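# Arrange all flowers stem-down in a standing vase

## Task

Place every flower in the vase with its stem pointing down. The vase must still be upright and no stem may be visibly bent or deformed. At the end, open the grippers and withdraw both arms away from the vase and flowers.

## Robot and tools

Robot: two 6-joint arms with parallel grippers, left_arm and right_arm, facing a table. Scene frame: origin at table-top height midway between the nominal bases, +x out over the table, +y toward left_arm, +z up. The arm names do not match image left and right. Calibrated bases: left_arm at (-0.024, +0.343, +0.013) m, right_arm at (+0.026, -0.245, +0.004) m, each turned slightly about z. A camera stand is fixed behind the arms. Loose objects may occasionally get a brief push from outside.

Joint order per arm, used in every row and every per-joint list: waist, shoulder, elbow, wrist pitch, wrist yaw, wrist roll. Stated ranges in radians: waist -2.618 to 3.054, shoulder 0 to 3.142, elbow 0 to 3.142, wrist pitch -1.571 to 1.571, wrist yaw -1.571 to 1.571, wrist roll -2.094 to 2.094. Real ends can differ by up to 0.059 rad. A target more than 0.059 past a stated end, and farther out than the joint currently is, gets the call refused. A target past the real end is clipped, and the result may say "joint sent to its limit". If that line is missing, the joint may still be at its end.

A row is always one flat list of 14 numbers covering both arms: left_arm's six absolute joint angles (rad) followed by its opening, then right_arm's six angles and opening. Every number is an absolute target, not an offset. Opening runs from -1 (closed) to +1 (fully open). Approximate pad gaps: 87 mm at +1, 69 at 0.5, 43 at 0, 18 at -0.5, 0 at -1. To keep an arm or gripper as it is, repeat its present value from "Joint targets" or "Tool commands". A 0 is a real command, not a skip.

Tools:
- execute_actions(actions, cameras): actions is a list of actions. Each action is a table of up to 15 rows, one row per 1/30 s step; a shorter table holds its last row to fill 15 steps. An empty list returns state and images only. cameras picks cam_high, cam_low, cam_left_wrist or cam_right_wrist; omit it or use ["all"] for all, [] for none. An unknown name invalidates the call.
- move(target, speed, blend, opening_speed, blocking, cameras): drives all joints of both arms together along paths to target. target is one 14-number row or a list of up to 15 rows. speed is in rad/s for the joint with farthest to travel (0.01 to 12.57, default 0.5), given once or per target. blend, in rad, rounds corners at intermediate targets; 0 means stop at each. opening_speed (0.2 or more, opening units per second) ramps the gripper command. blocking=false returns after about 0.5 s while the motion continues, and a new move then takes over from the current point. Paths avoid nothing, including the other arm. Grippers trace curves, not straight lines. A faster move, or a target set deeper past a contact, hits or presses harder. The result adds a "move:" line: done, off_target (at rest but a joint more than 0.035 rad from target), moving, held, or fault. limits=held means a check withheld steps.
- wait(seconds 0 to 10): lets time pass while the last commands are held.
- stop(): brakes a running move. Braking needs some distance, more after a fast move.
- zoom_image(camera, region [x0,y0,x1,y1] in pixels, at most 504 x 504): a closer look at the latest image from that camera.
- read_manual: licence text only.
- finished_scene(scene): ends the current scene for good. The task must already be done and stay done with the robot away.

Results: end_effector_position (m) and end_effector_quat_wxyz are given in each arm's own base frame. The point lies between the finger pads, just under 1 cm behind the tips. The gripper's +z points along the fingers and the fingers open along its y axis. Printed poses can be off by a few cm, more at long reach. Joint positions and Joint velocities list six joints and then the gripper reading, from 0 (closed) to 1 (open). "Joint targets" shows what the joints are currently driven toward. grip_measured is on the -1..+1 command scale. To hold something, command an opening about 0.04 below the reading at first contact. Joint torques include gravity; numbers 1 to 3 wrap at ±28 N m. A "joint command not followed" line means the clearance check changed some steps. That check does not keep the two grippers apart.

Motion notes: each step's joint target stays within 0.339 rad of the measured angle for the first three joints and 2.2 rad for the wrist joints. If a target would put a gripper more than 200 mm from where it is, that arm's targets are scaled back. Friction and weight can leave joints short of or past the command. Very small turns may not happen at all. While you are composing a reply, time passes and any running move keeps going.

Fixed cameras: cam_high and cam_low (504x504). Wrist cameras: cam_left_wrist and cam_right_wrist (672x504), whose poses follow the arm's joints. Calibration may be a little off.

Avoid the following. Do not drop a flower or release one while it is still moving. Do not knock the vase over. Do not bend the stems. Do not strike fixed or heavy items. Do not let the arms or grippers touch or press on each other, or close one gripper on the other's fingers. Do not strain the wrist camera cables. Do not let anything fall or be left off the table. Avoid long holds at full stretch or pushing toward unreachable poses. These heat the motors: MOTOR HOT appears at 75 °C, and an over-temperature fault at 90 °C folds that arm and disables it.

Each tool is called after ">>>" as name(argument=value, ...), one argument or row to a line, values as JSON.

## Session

>>> execute_actions(
  actions=[],
)

Scene clock: 0.00 s.
left_arm: end_effector_position=(+0.3788, +0.0290, +0.0576) grip_measured=+1.000 end_effector_quat_wxyz=(+0.594, -0.060, +0.802, +0.027) | right_arm: end_effector_position=(+0.3837, +0.0077, +0.0465) grip_measured=+1.000 end_effector_quat_wxyz=(+0.579, -0.009, +0.815, -0.029)
Joint positions: left_arm=[0.052 1.53 0.328 0.904 -0.065 -0.049 1] | right_arm=[0.07 1.58 0.357 0.888 0.104 -0.025 1]
Joint velocities: within noise
Joint torques (N m): no reading
Heat: left arm: 45 °C; right arm: 38 °C.
Joint targets: left_arm=[0.052 1.524 0.336 0.905 -0.065 -0.049] | right_arm=[0.070 1.575 0.363 0.887 0.104 -0.025]
Tool commands: left_gripper/opening=+1.0 right_gripper/opening=+1.0
camera_calibration:
cam_left_wrist: T_world_to_cam=[[0.15085, -0.987469, 0.0463697, -0.0340565], [-0.932417, -0.157708, -0.325156, 0.388246], [0.328394, 0.00581369, -0.944523, 0.0688898], [0, 0, 0, 1]] pos_world=[0.344522, 0.0271995, 0.192888]
cam_right_wrist: T_world_to_cam=[[-0.0656377, -0.994137, 0.0859252, 0.0239597], [-0.884882, 0.0181936, -0.46546, 0.395548], [0.461168, -0.106585, -0.880888, 0.00714494], [0, 0, 0, 1]] pos_world=[0.348291, 0.0173844, 0.188347]

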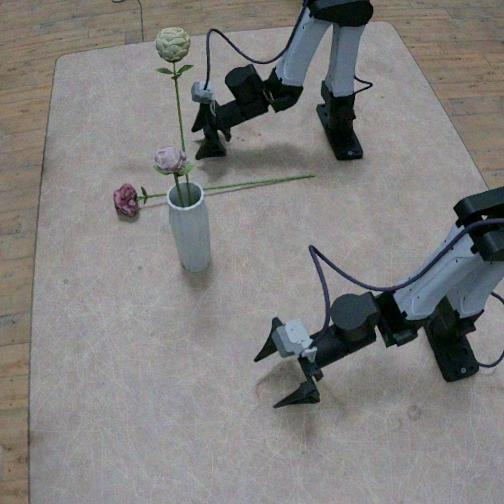

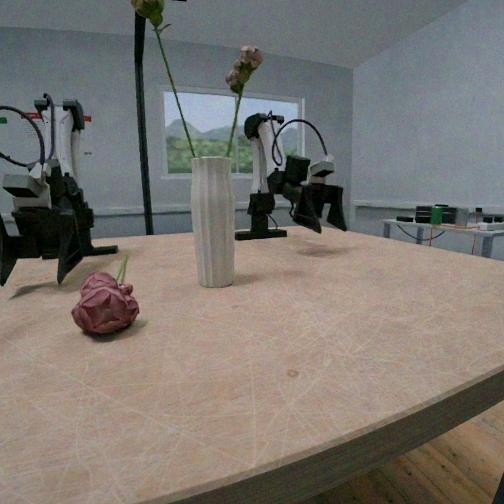

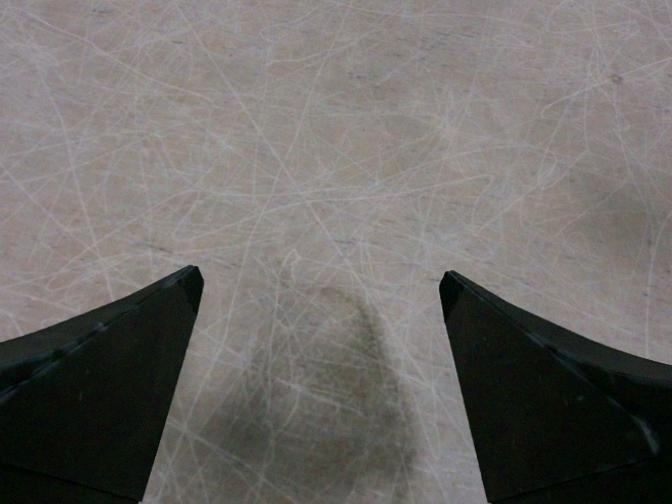

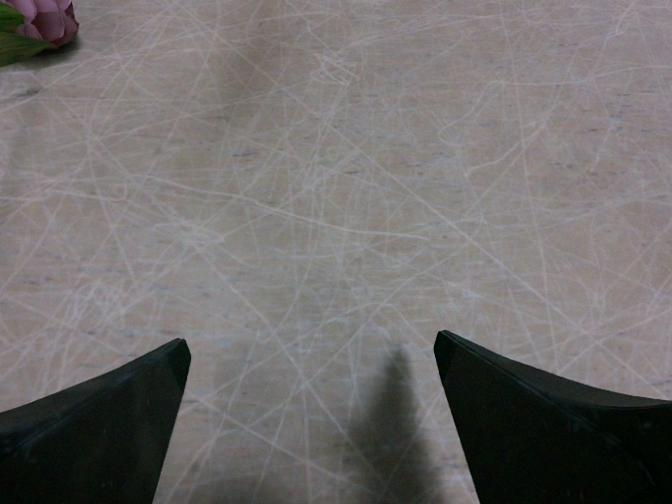

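>>> move(
  target=[0.052, 1.524, 0.336, 0.905, -0.065, -0.049, 1, 0.1, 1.3877, 1.1091, -0.0214, 0, 0, 1],
  speed=0.8,
)

>>> zoom_image(
  camera="cam_high",
  region=[100, 20, 280, 290],
)

>>> zoom_image(
  camera="cam_low",
  region=[60, 0, 300, 340],
)

Scene clock: 101.20 s.
left_arm: end_effector_position=(+0.3788, +0.0290, +0.0576) grip_measured=+1.000 end_effector_quat_wxyz=(+0.594, -0.060, +0.802, +0.027) | right_arm: end_effector_position=(+0.4485, +0.0385, +0.2390) grip_measured=+1.000 end_effector_quat_wxyz=(+0.586, -0.037, +0.809, +0.018)
Joint positions: left_arm=[0.052 1.53 0.328 0.904 -0.065 -0.049 1] | right_arm=[0.093 1.398 1.09 -0.01 0.015 -0.011 1]
Joint torques (N m): left_arm=[0.01 -4.74 6.58 2.4 -0.06 -0.06] | right_arm=[1.17 -7.8 7.79 1.73 -0.15 0.13]
Heat: left arm: 47 °C; right arm: 41 °C.
Joint targets: left_arm=[0.052 1.524 0.336 0.905 -0.065 -0.049] | right_arm=[0.100 1.388 1.109 -0.022 0.000 0.000]
move: done
camera_calibration:
cam_left_wrist: T_world_to_cam=[[0.15085, -0.987469, 0.0463697, -0.0340565], [-0.932417, -0.157708, -0.325156, 0.388246], [0.328394, 0.00581369, -0.944523, 0.0688898], [0, 0, 0, 1]] pos_world=[0.344522, 0.0271995, 0.192888]
cam_right_wrist: T_world_to_cam=[[0.0347679, -0.998498, 0.0423444, 0.00779646], [-0.876141, -0.0508365, -0.479366, 0.543967], [0.480799, -0.0204332, -0.876593, 0.13701], [0, 0, 0, 1]] pos_world=[0.410446, 0.0382376, 0.380531]

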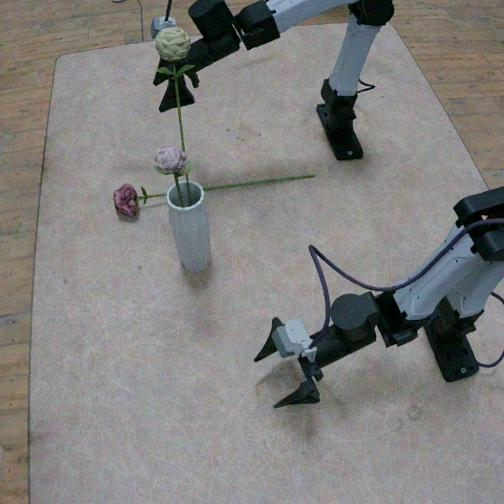

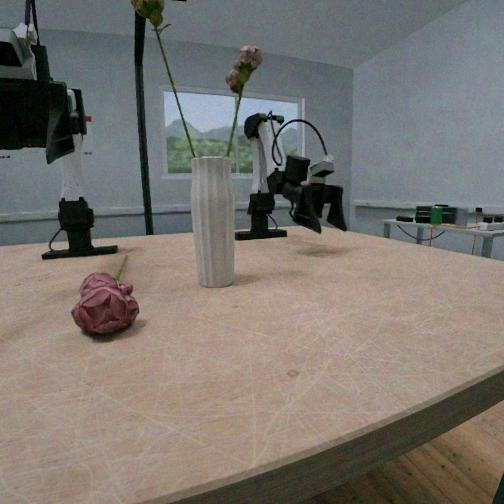

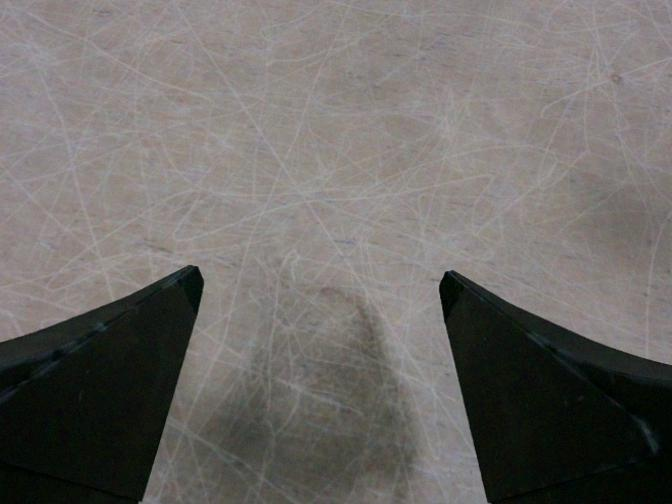

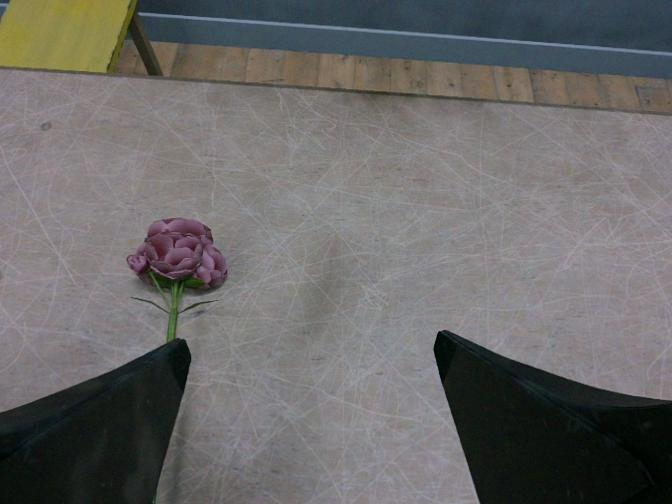

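Scaled by 1.867 from the camera's 504x504 image, which has a finer 720x720 frame.

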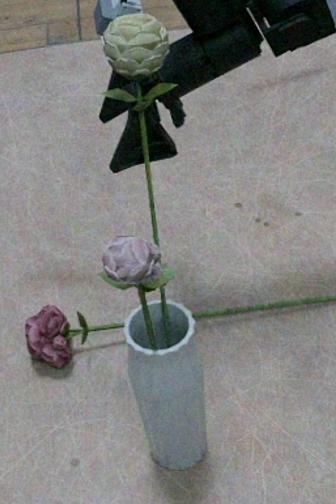

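Scaled by 1.482 from the camera's 504x504 image, which has a finer 720x720 frame.

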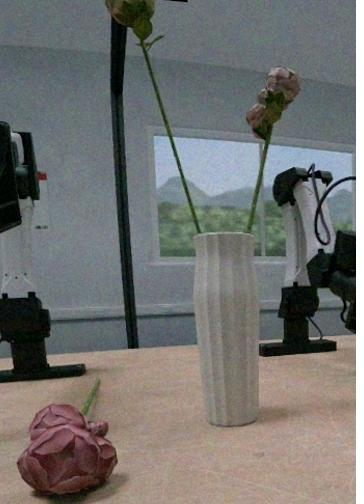

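>>> move(
  target=[0.052, 1.524, 0.336, 0.905, -0.065, -0.049, 1, 0.389, 1.96, 1.554, -0.661, 0.149, 0.263, 1],
  speed=0.8,
)

Scene clock: 132.80 s.
left_arm: end_effector_position=(+0.3788, +0.0290, +0.0576) grip_measured=+1.000 end_effector_quat_wxyz=(+0.594, -0.060, +0.802, +0.027) | right_arm: end_effector_position=(+0.4235, +0.1600, +0.0733) grip_measured=+1.000 end_effector_quat_wxyz=(+0.257, -0.050, +0.965, +0.018)
Joint positions: left_arm=[0.052 1.53 0.328 0.904 -0.065 -0.049 1] | right_arm=[0.39 1.957 1.53 -0.639 0.133 0.252 1]
Joint torques (N m): left_arm=[0.01 -4.79 6.48 2.39 -0.06 -0.04] | right_arm=[0.36 -11.69 7.61 0.96 0.32 0.11]
Heat: left arm: 48 °C; right arm: 43 °C.
Joint targets: left_arm=[0.052 1.524 0.336 0.905 -0.065 -0.049] | right_arm=[0.389 1.960 1.554 -0.661 0.149 0.263]
move: done
camera_calibration:
cam_left_wrist: T_world_to_cam=[[0.15085, -0.987469, 0.0463697, -0.0340565], [-0.932417, -0.157708, -0.325156, 0.388246], [0.328394, 0.00581369, -0.944523, 0.0688898], [0, 0, 0, 1]] pos_world=[0.344522, 0.0271995, 0.192888]
cam_right_wrist: T_world_to_cam=[[0.0886205, -0.995124, 0.0433026, 0.113553], [-0.969937, -0.0763223, 0.231077, 0.440532], [-0.226645, -0.0624789, -0.971971, 0.3196], [0, 0, 0, 1]] pos_world=[0.48966, 0.166589, 0.203928]

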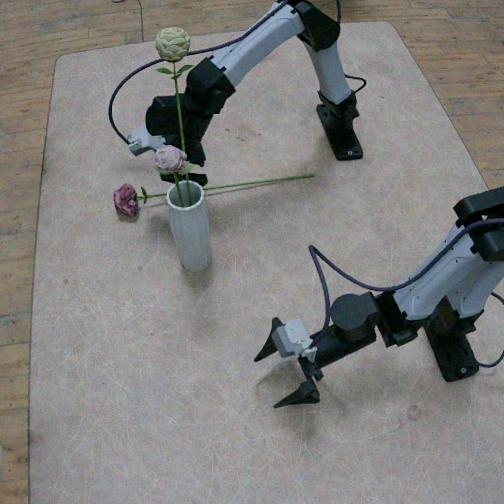

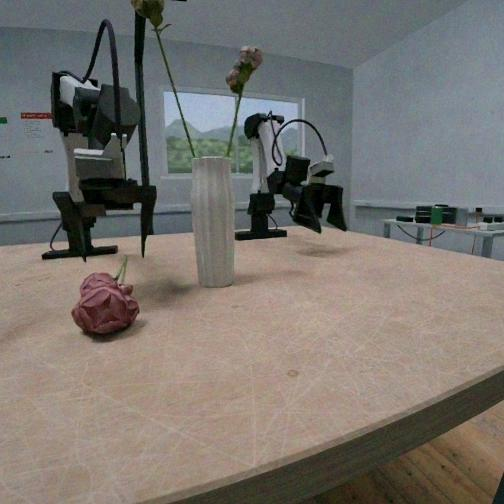

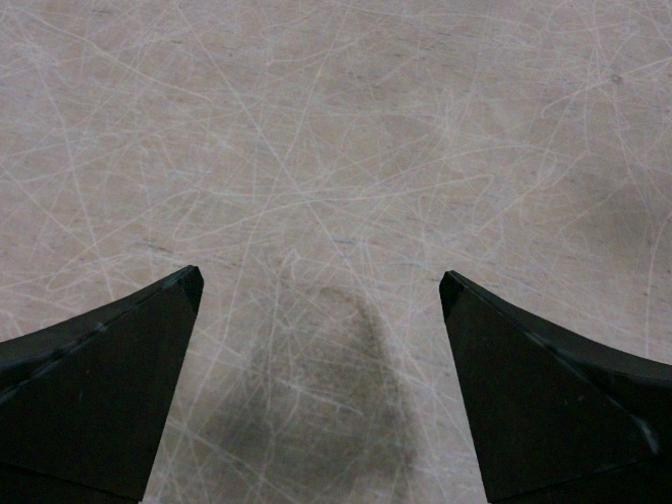

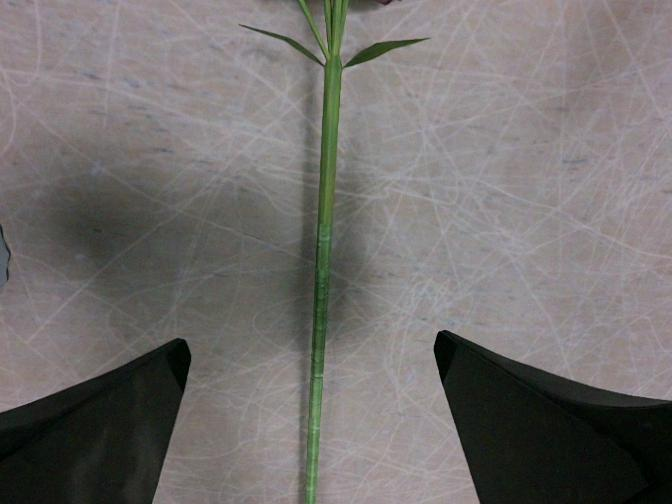

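>>> move(
  target=[
    [0.052, 1.524, 0.336, 0.905, -0.065, -0.049, 1, 0.389, 2.041, 1.3925, -0.4255, 0.155, 0.3, 1],
    [0.052, 1.524, 0.336, 0.905, -0.065, -0.049, 1, 0.389, 2.041, 1.3925, -0.4255, 0.155, 0.3, -1],
  ],
  speed=0.35,
  opening_speed=1.2,
  cameras=["cam_low", "cam_right_wrist"],
)

Scene clock: 151.83 s.
left_arm: end_effector_position=(+0.3788, +0.0290, +0.0576) grip_measured=+1.000 end_effector_quat_wxyz=(+0.594, -0.060, +0.802, +0.027) | right_arm: end_effector_position=(+0.4274, +0.1618, +0.0182) grip_measured=-0.830 end_effector_quat_wxyz=(+0.258, -0.031, +0.965, +0.019)
Joint positions: left_arm=[0.052 1.53 0.328 0.904 -0.065 -0.049 1] | right_arm=[0.39 2.029 1.405 -0.439 0.14 0.29 0.085]
Joint torques (N m): left_arm=[0.12 -4.81 6.5 2.39 -0.06 -0.07] | right_arm=[0.36 -11.21 4.62 1.31 0.3 0.12]
Heat: left arm: 48 °C; right arm: 45 °C.
Joint targets: left_arm=[0.052 1.524 0.336 0.905 -0.065 -0.049] | right_arm=[0.389 2.041 1.392 -0.425 0.155 0.300]
move: done
camera_calibration:
cam_right_wrist: T_world_to_cam=[[0.0526594, -0.998162, 0.0299922, 0.133537], [-0.972667, -0.0444664, 0.227906, 0.453305], [-0.226153, -0.0411738, -0.973221, 0.263315], [0, 0, 0, 1]] pos_world=[0.493432, 0.16429, 0.148948]
Images, in order (width x height): cam_low 504x504, cam_right_wrist 672x504.

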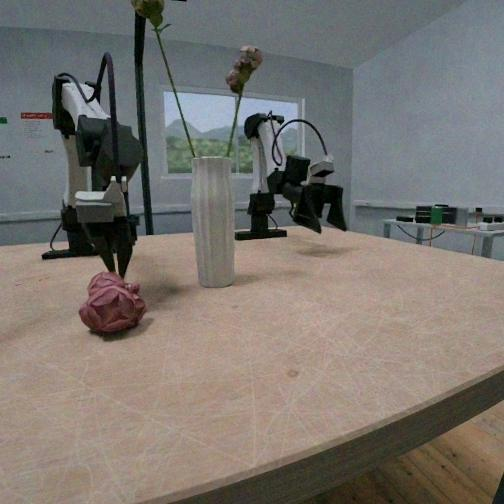

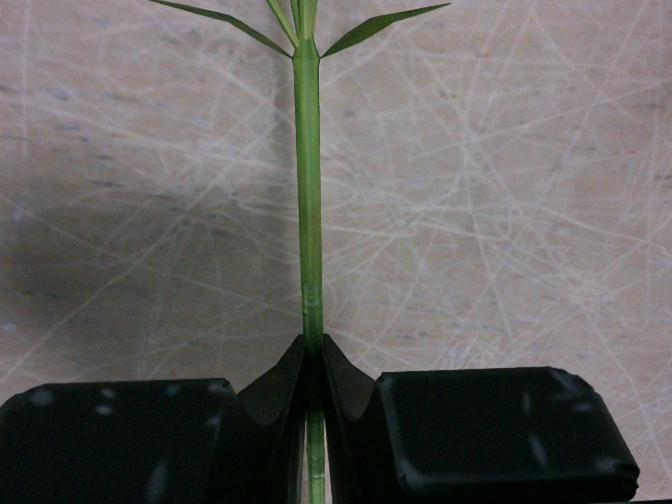

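>>> move(
  target=[
    [0.052, 1.524, 0.336, 0.905, -0.065, -0.049, 1, 0.35, 1.8701, 1.6376, -0.8344, 0.155, 0.3, -1],
    [0.052, 1.524, 0.336, 0.905, -0.065, -0.049, 1, 0.28, 1.2431, 1.2474, -0.3533, 0, 0, -1],
    [0.052, 1.524, 0.336, 0.905, -0.065, -0.049, 1, 0.25, 1.2029, 1.3559, 0.307, 0, 0, -1],
    [0.052, 1.524, 0.336, 0.905, -0.065, -0.049, 1, 0.942, 1.3338, 1.4238, 0.4411, 0.5022, -0.2756, -1],
  ],
  speed=0.6,
  blend=[0.1, 0.1, 0.1, 0],
)

>>> zoom_image(
  camera="cam_low",
  region=[60, 0, 300, 340],
)

>>> zoom_image(
  camera="cam_high",
  region=[100, 0, 300, 280],
)

Scene clock: 284.40 s.
left_arm: end_effector_position=(+0.3788, +0.0290, +0.0576) grip_measured=+1.000 end_effector_quat_wxyz=(+0.594, -0.060, +0.802, +0.027) | right_arm: end_effector_position=(+0.3199, +0.2808, +0.5108) grip_measured=-0.830 end_effector_quat_wxyz=(+0.823, -0.119, +0.535, +0.152)
Joint positions: left_arm=[0.052 1.53 0.328 0.904 -0.065 -0.049 1] | right_arm=[0.938 1.33 1.394 0.405 0.488 -0.27 0.085]
Joint torques (N m): left_arm=[0.06 -4.79 6.53 2.38 -0.02 -0.04] | right_arm=[0.79 -5.03 8.02 1.77 0.05 -0.05]
Heat: left arm: 50 °C; right arm: 44 °C.
Joint targets: left_arm=[0.052 1.524 0.336 0.905 -0.065 -0.049] | right_arm=[0.942 1.334 1.424 0.441 0.502 -0.275]
move: off_target (right_arm); right_arm: the wrist pitch is farthest, 0.036 rad from its target
camera_calibration:
cam_left_wrist: T_world_to_cam=[[0.15085, -0.987469, 0.0463697, -0.0340565], [-0.932417, -0.157708, -0.325156, 0.388246], [0.328394, 0.00581369, -0.944523, 0.0688898], [0, 0, 0, 1]] pos_world=[0.344522, 0.0271995, 0.192888]
cam_right_wrist: T_world_to_cam=[[0.327594, -0.944536, 0.0231076, 0.143645], [-0.309076, -0.130245, -0.942077, 0.651254], [0.892835, 0.301477, -0.334601, -0.0569849], [0, 0, 0, 1]] pos_world=[0.205108, 0.237679, 0.591144]

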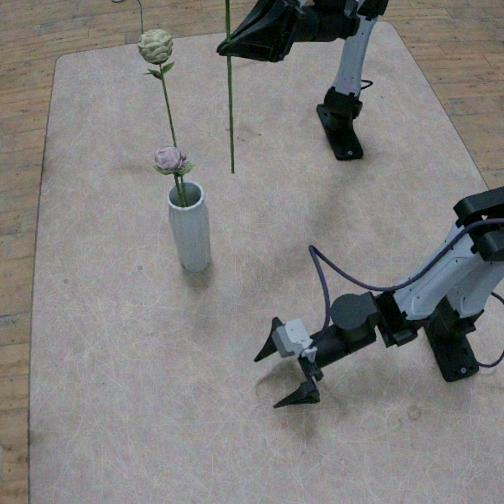

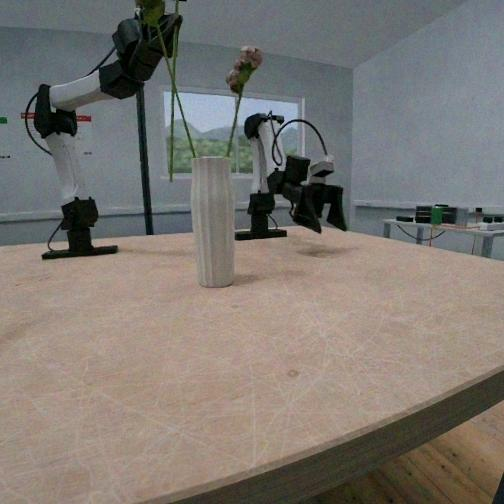

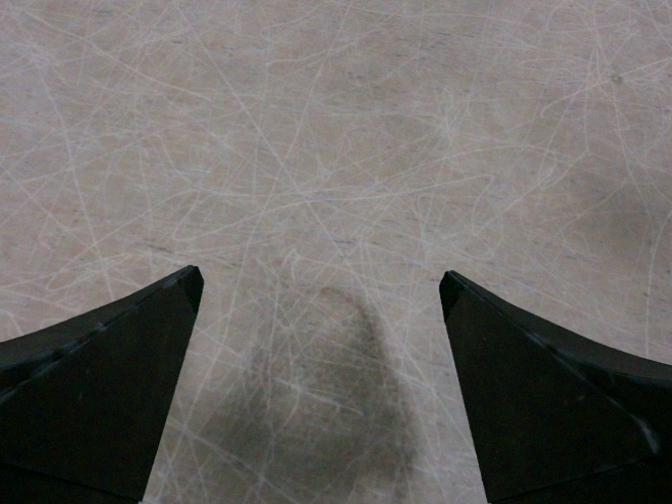

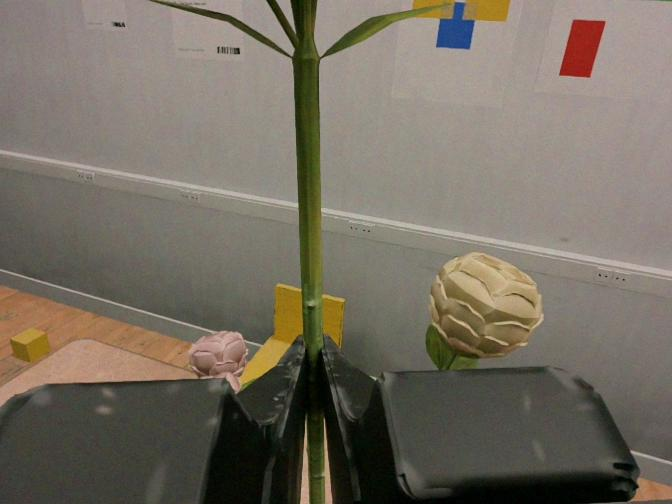

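Scaled by 1.482 from the camera's 504x504 image, which has a finer 720x720 frame.

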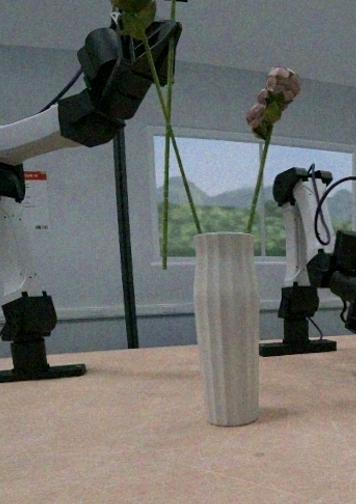

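Scaled by 1.800 from the camera's 504x504 image, which has a finer 720x720 frame.

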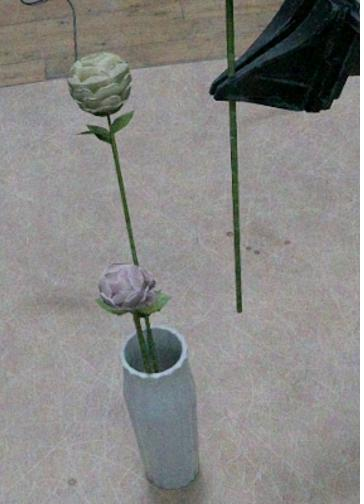

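>>> move(
  target=[
    [0.052, 1.524, 0.336, 0.905, -0.065, -0.049, 1, 0.96, 1.4116, 1.638, 0.367, 0.528, -0.194, -1],
    [0.052, 1.524, 0.336, 0.905, -0.065, -0.049, 1, 0.914, 1.527, 1.743, 0.365, 0.488, -0.167, -1],
  ],
  speed=0.4,
  blend=[0.02, 0],
  cameras=["cam_high", "cam_low"],
)

>>> zoom_image(
  camera="cam_low",
  region=[60, 0, 300, 340],
)

>>> zoom_image(
  camera="cam_high",
  region=[100, 0, 300, 280],
)

Scene clock: 365.53 s.
left_arm: end_effector_position=(+0.3788, +0.0290, +0.0576) grip_measured=+1.000 end_effector_quat_wxyz=(+0.594, -0.060, +0.802, +0.027) | right_arm: end_effector_position=(+0.3467, +0.3044, +0.5621) grip_measured=-0.830 end_effector_quat_wxyz=(+0.831, -0.064, +0.519, +0.190)
Joint positions: left_arm=[0.052 1.53 0.328 0.904 -0.065 -0.049 1] | right_arm=[0.92 1.531 1.716 0.357 0.503 -0.181 0.085]
Joint torques (N m): left_arm=[0.08 -4.89 6.45 2.41 -0.05 -0.06] | right_arm=[-0.09 -7.47 7.53 1.4 -0.32 0.15]
Heat: left arm: 51 °C; right arm: 49 °C.
Joint targets: left_arm=[0.052 1.524 0.336 0.905 -0.065 -0.049] | right_arm=[0.914 1.527 1.743 0.365 0.488 -0.167]
move: done
Images, in order (width x height): cam_high 504x504, cam_low 504x504.

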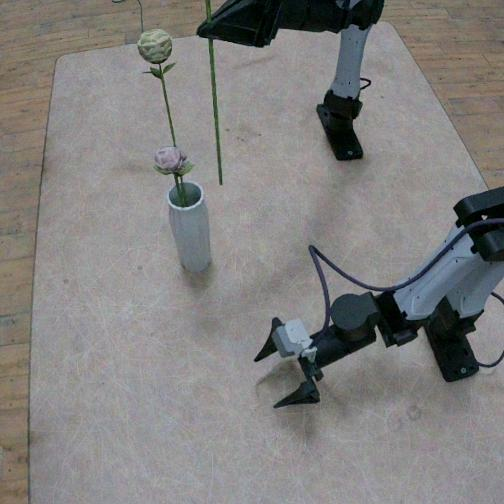

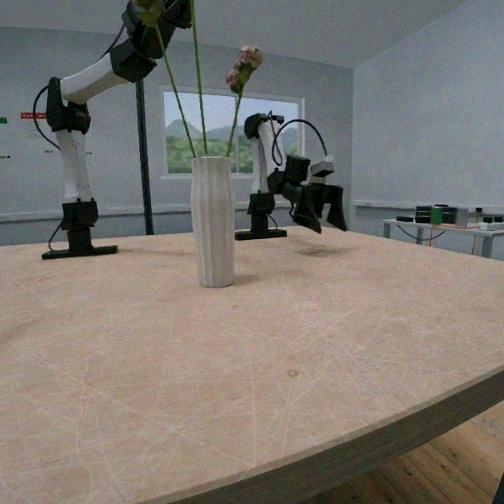

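Scaled by 1.482 from the camera's 504x504 image, which has a finer 720x720 frame.

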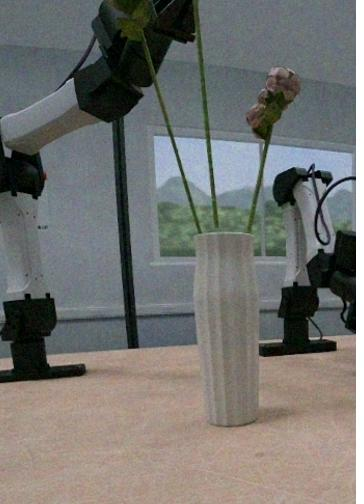

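Scaled by 1.800 from the camera's 504x504 image, which has a finer 720x720 frame.

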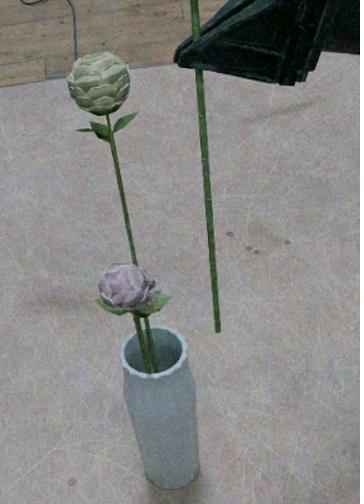

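>>> move(
  target=[0.052, 1.524, 0.336, 0.905, -0.065, -0.049, 1, 0.776, 1.711, 1.938, 0.29, 0.3475, -0.092, -1],
  speed=0.35,
  cameras=["cam_high", "cam_low"],
)

>>> zoom_image(
  camera="cam_low",
  region=[120, 40, 300, 240],
)

>>> zoom_image(
  camera="cam_high",
  region=[120, 0, 260, 220],
)

Scene clock: 418.37 s.
left_arm: end_effector_position=(+0.3788, +0.0290, +0.0576) grip_measured=+1.000 end_effector_quat_wxyz=(+0.594, -0.060, +0.802, +0.027) | right_arm: end_effector_position=(+0.4112, +0.3134, +0.5574) grip_measured=-0.830 end_effector_quat_wxyz=(+0.826, -0.077, +0.524, +0.191)
Joint positions: left_arm=[0.052 1.53 0.328 0.904 -0.065 -0.049 1] | right_arm=[0.78 1.71 1.912 0.287 0.363 -0.105 0.085]
Joint torques (N m): left_arm=[0.03 -4.85 6.46 2.4 -0.05 -0.07] | right_arm=[0.02 -8.88 7.57 1.44 -0.27 0.13]
Heat: left arm: 51 °C; right arm: 47 °C.
Joint targets: left_arm=[0.052 1.524 0.336 0.905 -0.065 -0.049] | right_arm=[0.776 1.711 1.938 0.290 0.347 -0.092]
move: done
Images, in order (width x height): cam_high 504x504, cam_low 504x504.

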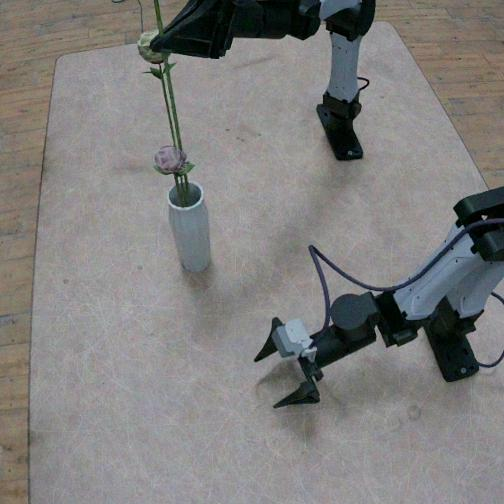

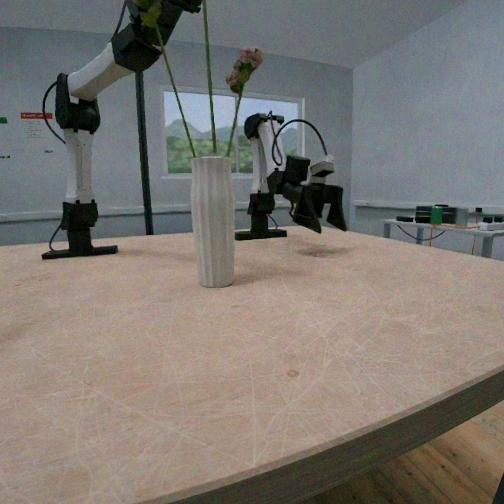

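Scaled by 2.520 from the camera's 504x504 image, which has a finer 720x720 frame.

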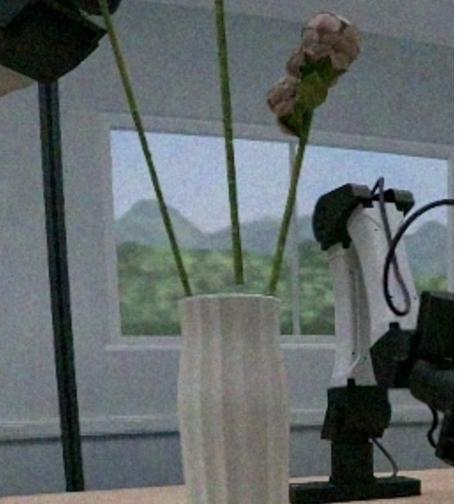

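Scaled by 2.291 from the camera's 504x504 image, which has a finer 720x720 frame.

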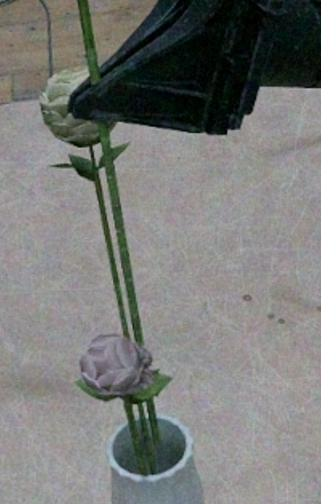

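>>> move(
  target=[
    [0.052, 1.524, 0.336, 0.905, -0.065, -0.049, 1, 0.768, 1.617, 1.474, 0.639, 0.3475, -0.092, -1],
    [0.052, 1.524, 0.336, 0.905, -0.065, -0.049, 1, 0.768, 1.63, 1.2045, 0.917, 0.3475, -0.092, -1],
    [0.052, 1.524, 0.336, 0.905, -0.065, -0.049, 1, 0.768, 1.705, 1.016, 1.183, 0.3475, -0.092, -1],
  ],
  speed=0.35,
  blend=[0.04, 0.04, 0],
  cameras=["cam_high", "cam_low", "cam_right_wrist"],
)

>>> zoom_image(
  camera="cam_low",
  region=[60, 0, 300, 300],
)

>>> zoom_image(
  camera="cam_high",
  region=[120, 0, 260, 280],
)

Scene clock: 443.40 s.
left_arm: end_effector_position=(+0.3788, +0.0290, +0.0576) grip_measured=+1.000 end_effector_quat_wxyz=(+0.594, -0.060, +0.802, +0.027) | right_arm: end_effector_position=(+0.4110, +0.3116, +0.3412) grip_measured=-0.830 end_effector_quat_wxyz=(+0.824, -0.080, +0.529, +0.189)
Joint positions: left_arm=[0.052 1.53 0.328 0.904 -0.065 -0.049 1] | right_arm=[0.777 1.697 1.024 1.149 0.362 -0.105 0.085]
Joint torques (N m): left_arm=[0.03 -4.77 6.52 2.38 -0.03 -0.02] | right_arm=[-0.49 -8.35 5.05 1.76 -0.25 0.13]
Heat: left arm: 51 °C; right arm: 48 °C.
Joint targets: left_arm=[0.052 1.524 0.336 0.905 -0.065 -0.049] | right_arm=[0.768 1.705 1.016 1.183 0.348 -0.092]
move: done
camera_calibration:
cam_right_wrist: T_world_to_cam=[[0.346106, -0.934747, -0.0803677, 0.171536], [-0.31597, -0.0354769, -0.948106, 0.498921], [0.883388, 0.353539, -0.307631, -0.225906], [0, 0, 0, 1]] pos_world=[0.297837, 0.25791, 0.417321]
Images, in order (width x height): cam_high 504x504, cam_low 504x504, cam_right_wrist 672x504.

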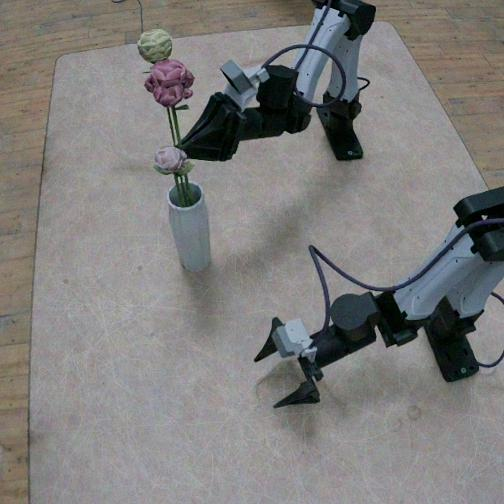

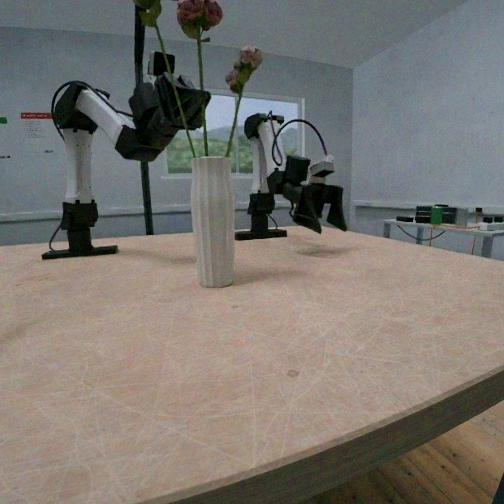

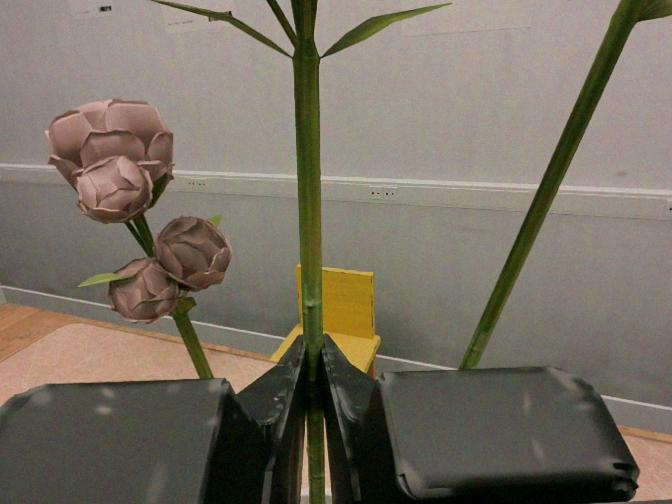

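Scaled by 1.680 from the camera's 504x504 image, which has a finer 720x720 frame.

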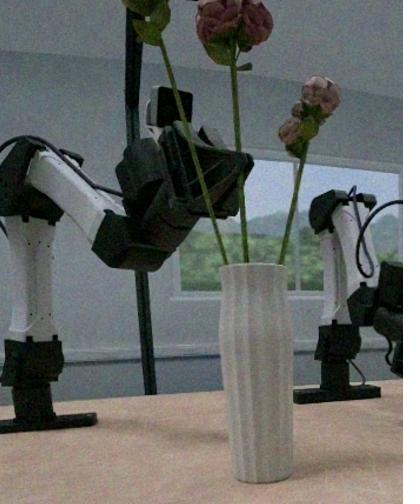

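Scaled by 1.800 from the camera's 504x504 image, which has a finer 720x720 frame.

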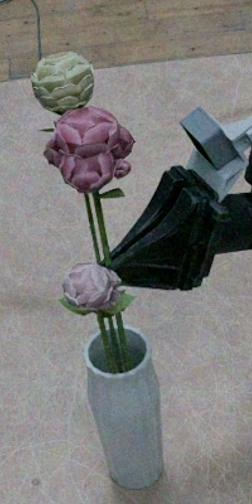

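>>> move(
  target=[0.052, 1.524, 0.336, 0.905, -0.065, -0.049, 1, 0.768, 1.743, 0.967, 1.27, 0.3475, -0.092, -1],
  speed=0.15,
  cameras=["cam_low", "cam_right_wrist"],
)

>>> zoom_image(
  camera="cam_low",
  region=[60, 0, 300, 300],
)

Scene clock: 462.47 s.
left_arm: end_effector_position=(+0.3788, +0.0290, +0.0576) grip_measured=+1.000 end_effector_quat_wxyz=(+0.594, -0.060, +0.802, +0.027) | right_arm: end_effector_position=(+0.4086, +0.3072, +0.3365) grip_measured=-0.830 end_effector_quat_wxyz=(+0.835, -0.068, +0.510, +0.196)
Joint positions: left_arm=[0.052 1.53 0.328 0.904 -0.065 -0.049 1] | right_arm=[0.774 1.724 0.983 1.268 0.361 -0.105 0.085]
Joint torques (N m): left_arm=[0.12 -4.83 6.5 2.39 -0.04 -0.04] | right_arm=[-0.25 -7.32 4.27 1.39 -0.25 0.14]
Heat: left arm: 52 °C; right arm: 47 °C.
Joint targets: left_arm=[0.052 1.524 0.336 0.905 -0.065 -0.049] | right_arm=[0.768 1.743 0.967 1.270 0.347 -0.092]
move: done
camera_calibration:
cam_right_wrist: T_world_to_cam=[[0.347192, -0.932357, -0.100835, 0.173667], [-0.28095, -0.000825855, -0.959722, 0.472512], [0.894721, 0.361537, -0.262233, -0.246054], [0, 0, 0, 1]] pos_world=[0.292606, 0.251267, 0.406468]
Images, in order (width x height): cam_low 504x504, cam_right_wrist 672x504.

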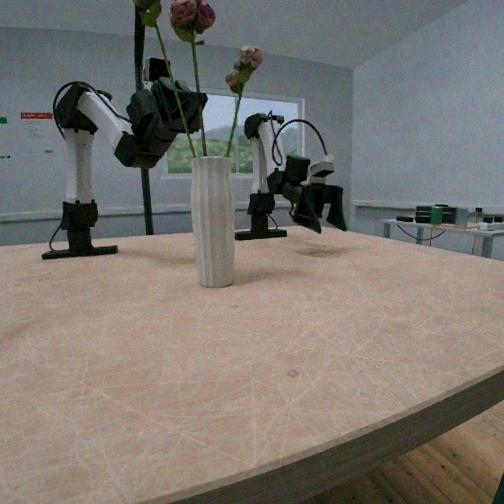

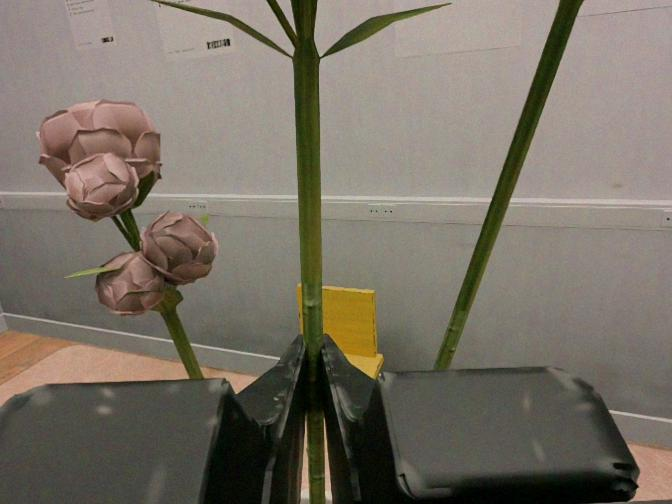

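Scaled by 1.680 from the camera's 504x504 image, which has a finer 720x720 frame.

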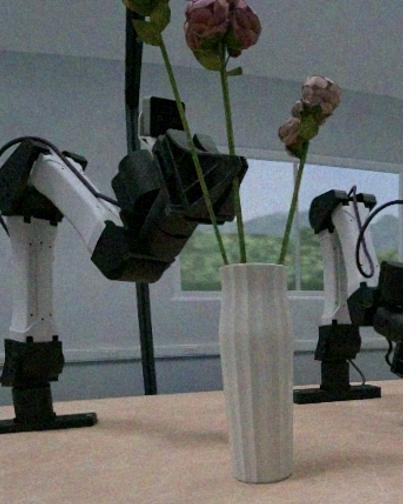

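>>> move(
  target=[
    [0.052, 1.524, 0.336, 0.905, -0.065, -0.049, 1, 0.768, 1.708, 1.006, 1.195, 0.3475, -0.092, -1],
    [0.052, 1.524, 0.336, 0.905, -0.065, -0.049, 1, 0.768, 1.708, 1.006, 1.195, 0.3475, -0.092, -0.2],
  ],
  speed=0.15,
  opening_speed=0.5,
)

>>> zoom_image(
  camera="cam_low",
  region=[60, 0, 300, 300],
)

Scene clock: 490.80 s.
left_arm: end_effector_position=(+0.3788, +0.0290, +0.0576) grip_measured=+1.000 end_effector_quat_wxyz=(+0.594, -0.060, +0.802, +0.027) | right_arm: end_effector_position=(+0.4123, +0.3109, +0.3270) grip_measured=-0.200 end_effector_quat_wxyz=(+0.823, -0.080, +0.530, +0.187)
Joint positions: left_arm=[0.052 1.53 0.328 0.904 -0.065 -0.049 1] | right_arm=[0.774 1.722 0.993 1.201 0.361 -0.105 0.4]
Joint torques (N m): left_arm=[0.09 -4.77 6.48 2.39 -0.04 -0.05] | right_arm=[-0.27 -10.51 6.49 1.37 -0.23 0.14]
Heat: left arm: 52 °C; right arm: 44 °C.
Joint targets: left_arm=[0.052 1.524 0.336 0.905 -0.065 -0.049] | right_arm=[0.768 1.708 1.006 1.195 0.348 -0.092]
move: done; target 2's new numbers were sent with right_arm's wrist pitch 0.046 rad from that target
camera_calibration:
cam_left_wrist: T_world_to_cam=[[0.15085, -0.987469, 0.0463697, -0.0340565], [-0.932417, -0.157708, -0.325156, 0.388246], [0.328394, 0.00581369, -0.944523, 0.0688898], [0, 0, 0, 1]] pos_world=[0.344522, 0.0271995, 0.192888]
cam_right_wrist: T_world_to_cam=[[0.343711, -0.935787, -0.0785172, 0.169985], [-0.318418, -0.037478, -0.947209, 0.487149], [0.883444, 0.350567, -0.310853, -0.22927], [0, 0, 0, 1]] pos_world=[0.299239, 0.257702, 0.403509]

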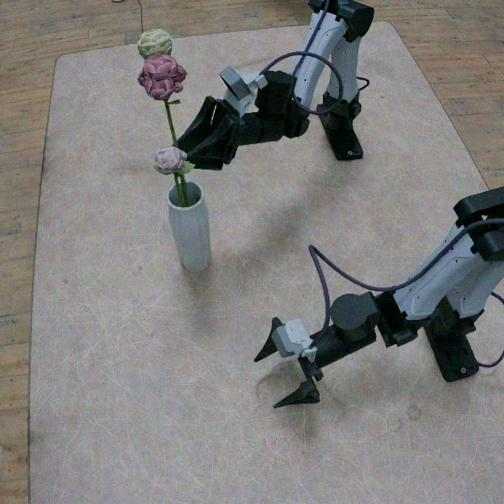

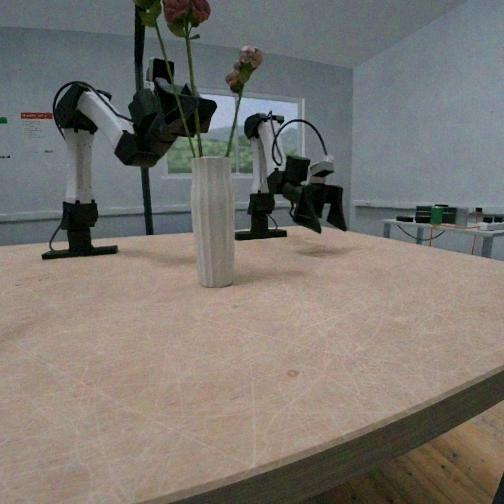

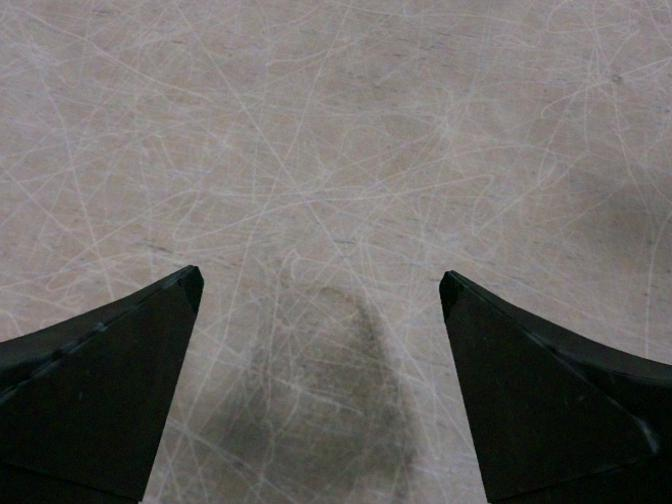

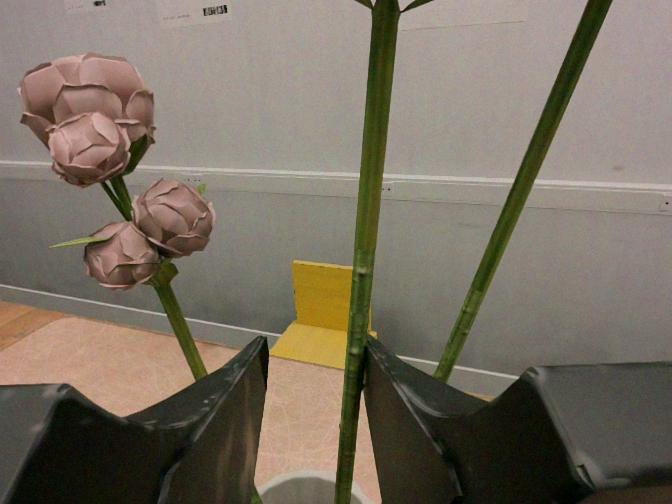

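Scaled by 1.680 from the camera's 504x504 image, which has a finer 720x720 frame.

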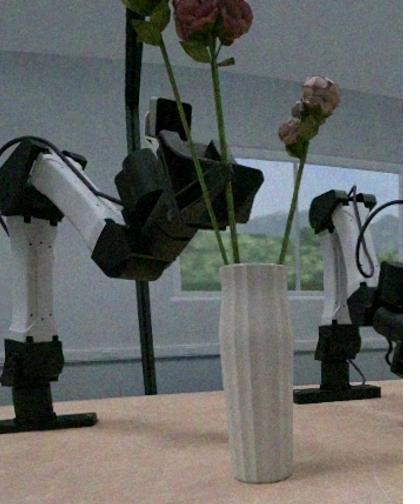

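>>> move(
  target=[
    [0.052, 1.524, 0.336, 0.905, -0.065, -0.049, 1, 0.85, 1.53, 0.835, 1.2, 0.43, -0.135, -0.2],
    [0.052, 1.524, 0.336, 0.905, -0.065, -0.049, 1, 1.008, 1.25, 0.6, 1.195, 0.56, -0.225, -0.2],
    [0.052, 1.524, 0.336, 0.905, -0.065, -0.049, 1, 0.3, 1.25, 0.6, 1.1, 0.2, 0, -0.2],
  ],
  speed=[0.25, 0.4, 0.7],
  blend=[0.03, 0.05, 0],
)

>>> zoom_image(
  camera="cam_low",
  region=[60, 0, 300, 300],
)

>>> zoom_image(
  camera="cam_high",
  region=[120, 0, 260, 280],
)

Scene clock: 506.00 s.
left_arm: end_effector_position=(+0.3788, +0.0290, +0.0576) grip_measured=+1.000 end_effector_quat_wxyz=(+0.594, -0.060, +0.802, +0.027) | right_arm: end_effector_position=(+0.4026, +0.0866, +0.3336) grip_measured=-0.200 end_effector_quat_wxyz=(+0.842, +0.007, +0.535, +0.065)
Joint positions: left_arm=[0.052 1.53 0.328 0.904 -0.065 -0.049 1] | right_arm=[0.306 1.264 0.61 1.106 0.218 -0.014 0.4]
Joint torques (N m): left_arm=[0.06 -4.77 6.49 2.42 -0.04 -0.05] | right_arm=[-0.17 -5.97 4.93 1.42 -0.25 0.15]
Heat: left arm: 52 °C; right arm: 44 °C.
Joint targets: left_arm=[0.052 1.524 0.336 0.905 -0.065 -0.049] | right_arm=[0.300 1.250 0.600 1.100 0.200 0.000]
move: done
camera_calibration:
cam_left_wrist: T_world_to_cam=[[0.15085, -0.987469, 0.0463697, -0.0340565], [-0.932417, -0.157708, -0.325156, 0.388246], [0.328394, 0.00581369, -0.944523, 0.0688898], [0, 0, 0, 1]] pos_world=[0.344522, 0.0271995, 0.192888]
cam_right_wrist: T_world_to_cam=[[0.0498861, -0.994302, -0.0942102, 0.0925483], [-0.314901, 0.0738577, -0.946246, 0.470576], [0.947813, 0.0768714, -0.309422, -0.142695], [0, 0, 0, 1]] pos_world=[0.278817, 0.0682344, 0.409847]

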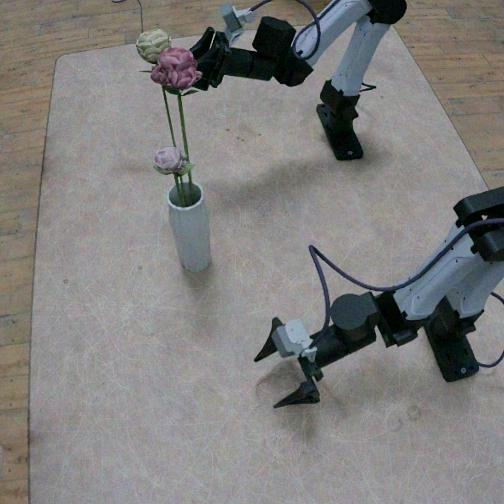

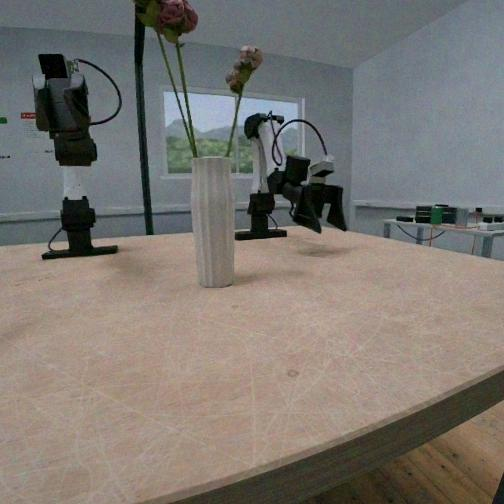

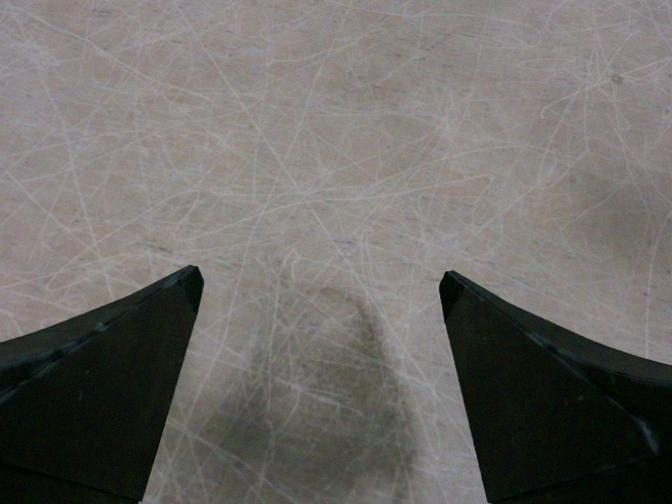

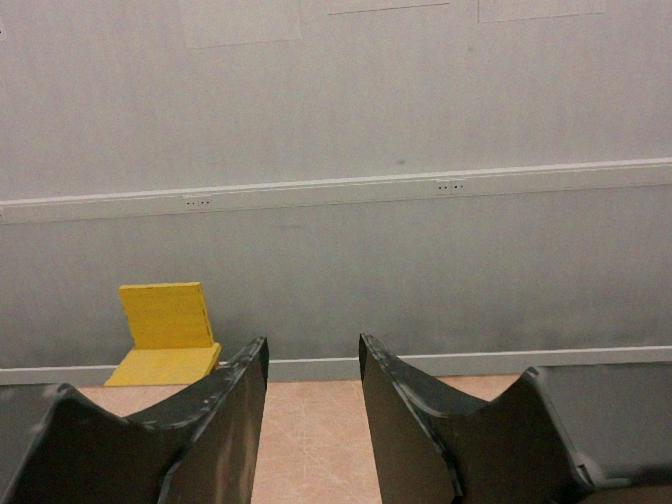

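Scaled by 1.680 from the camera's 504x504 image, which has a finer 720x720 frame.

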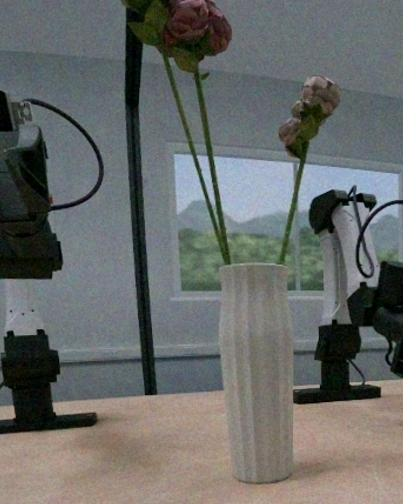

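Scaled by 1.800 from the camera's 504x504 image, which has a finer 720x720 frame.

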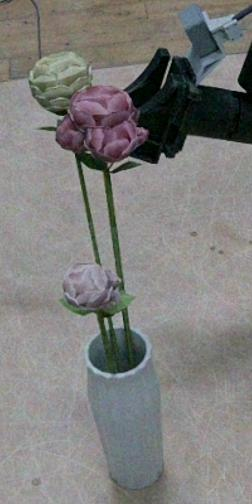

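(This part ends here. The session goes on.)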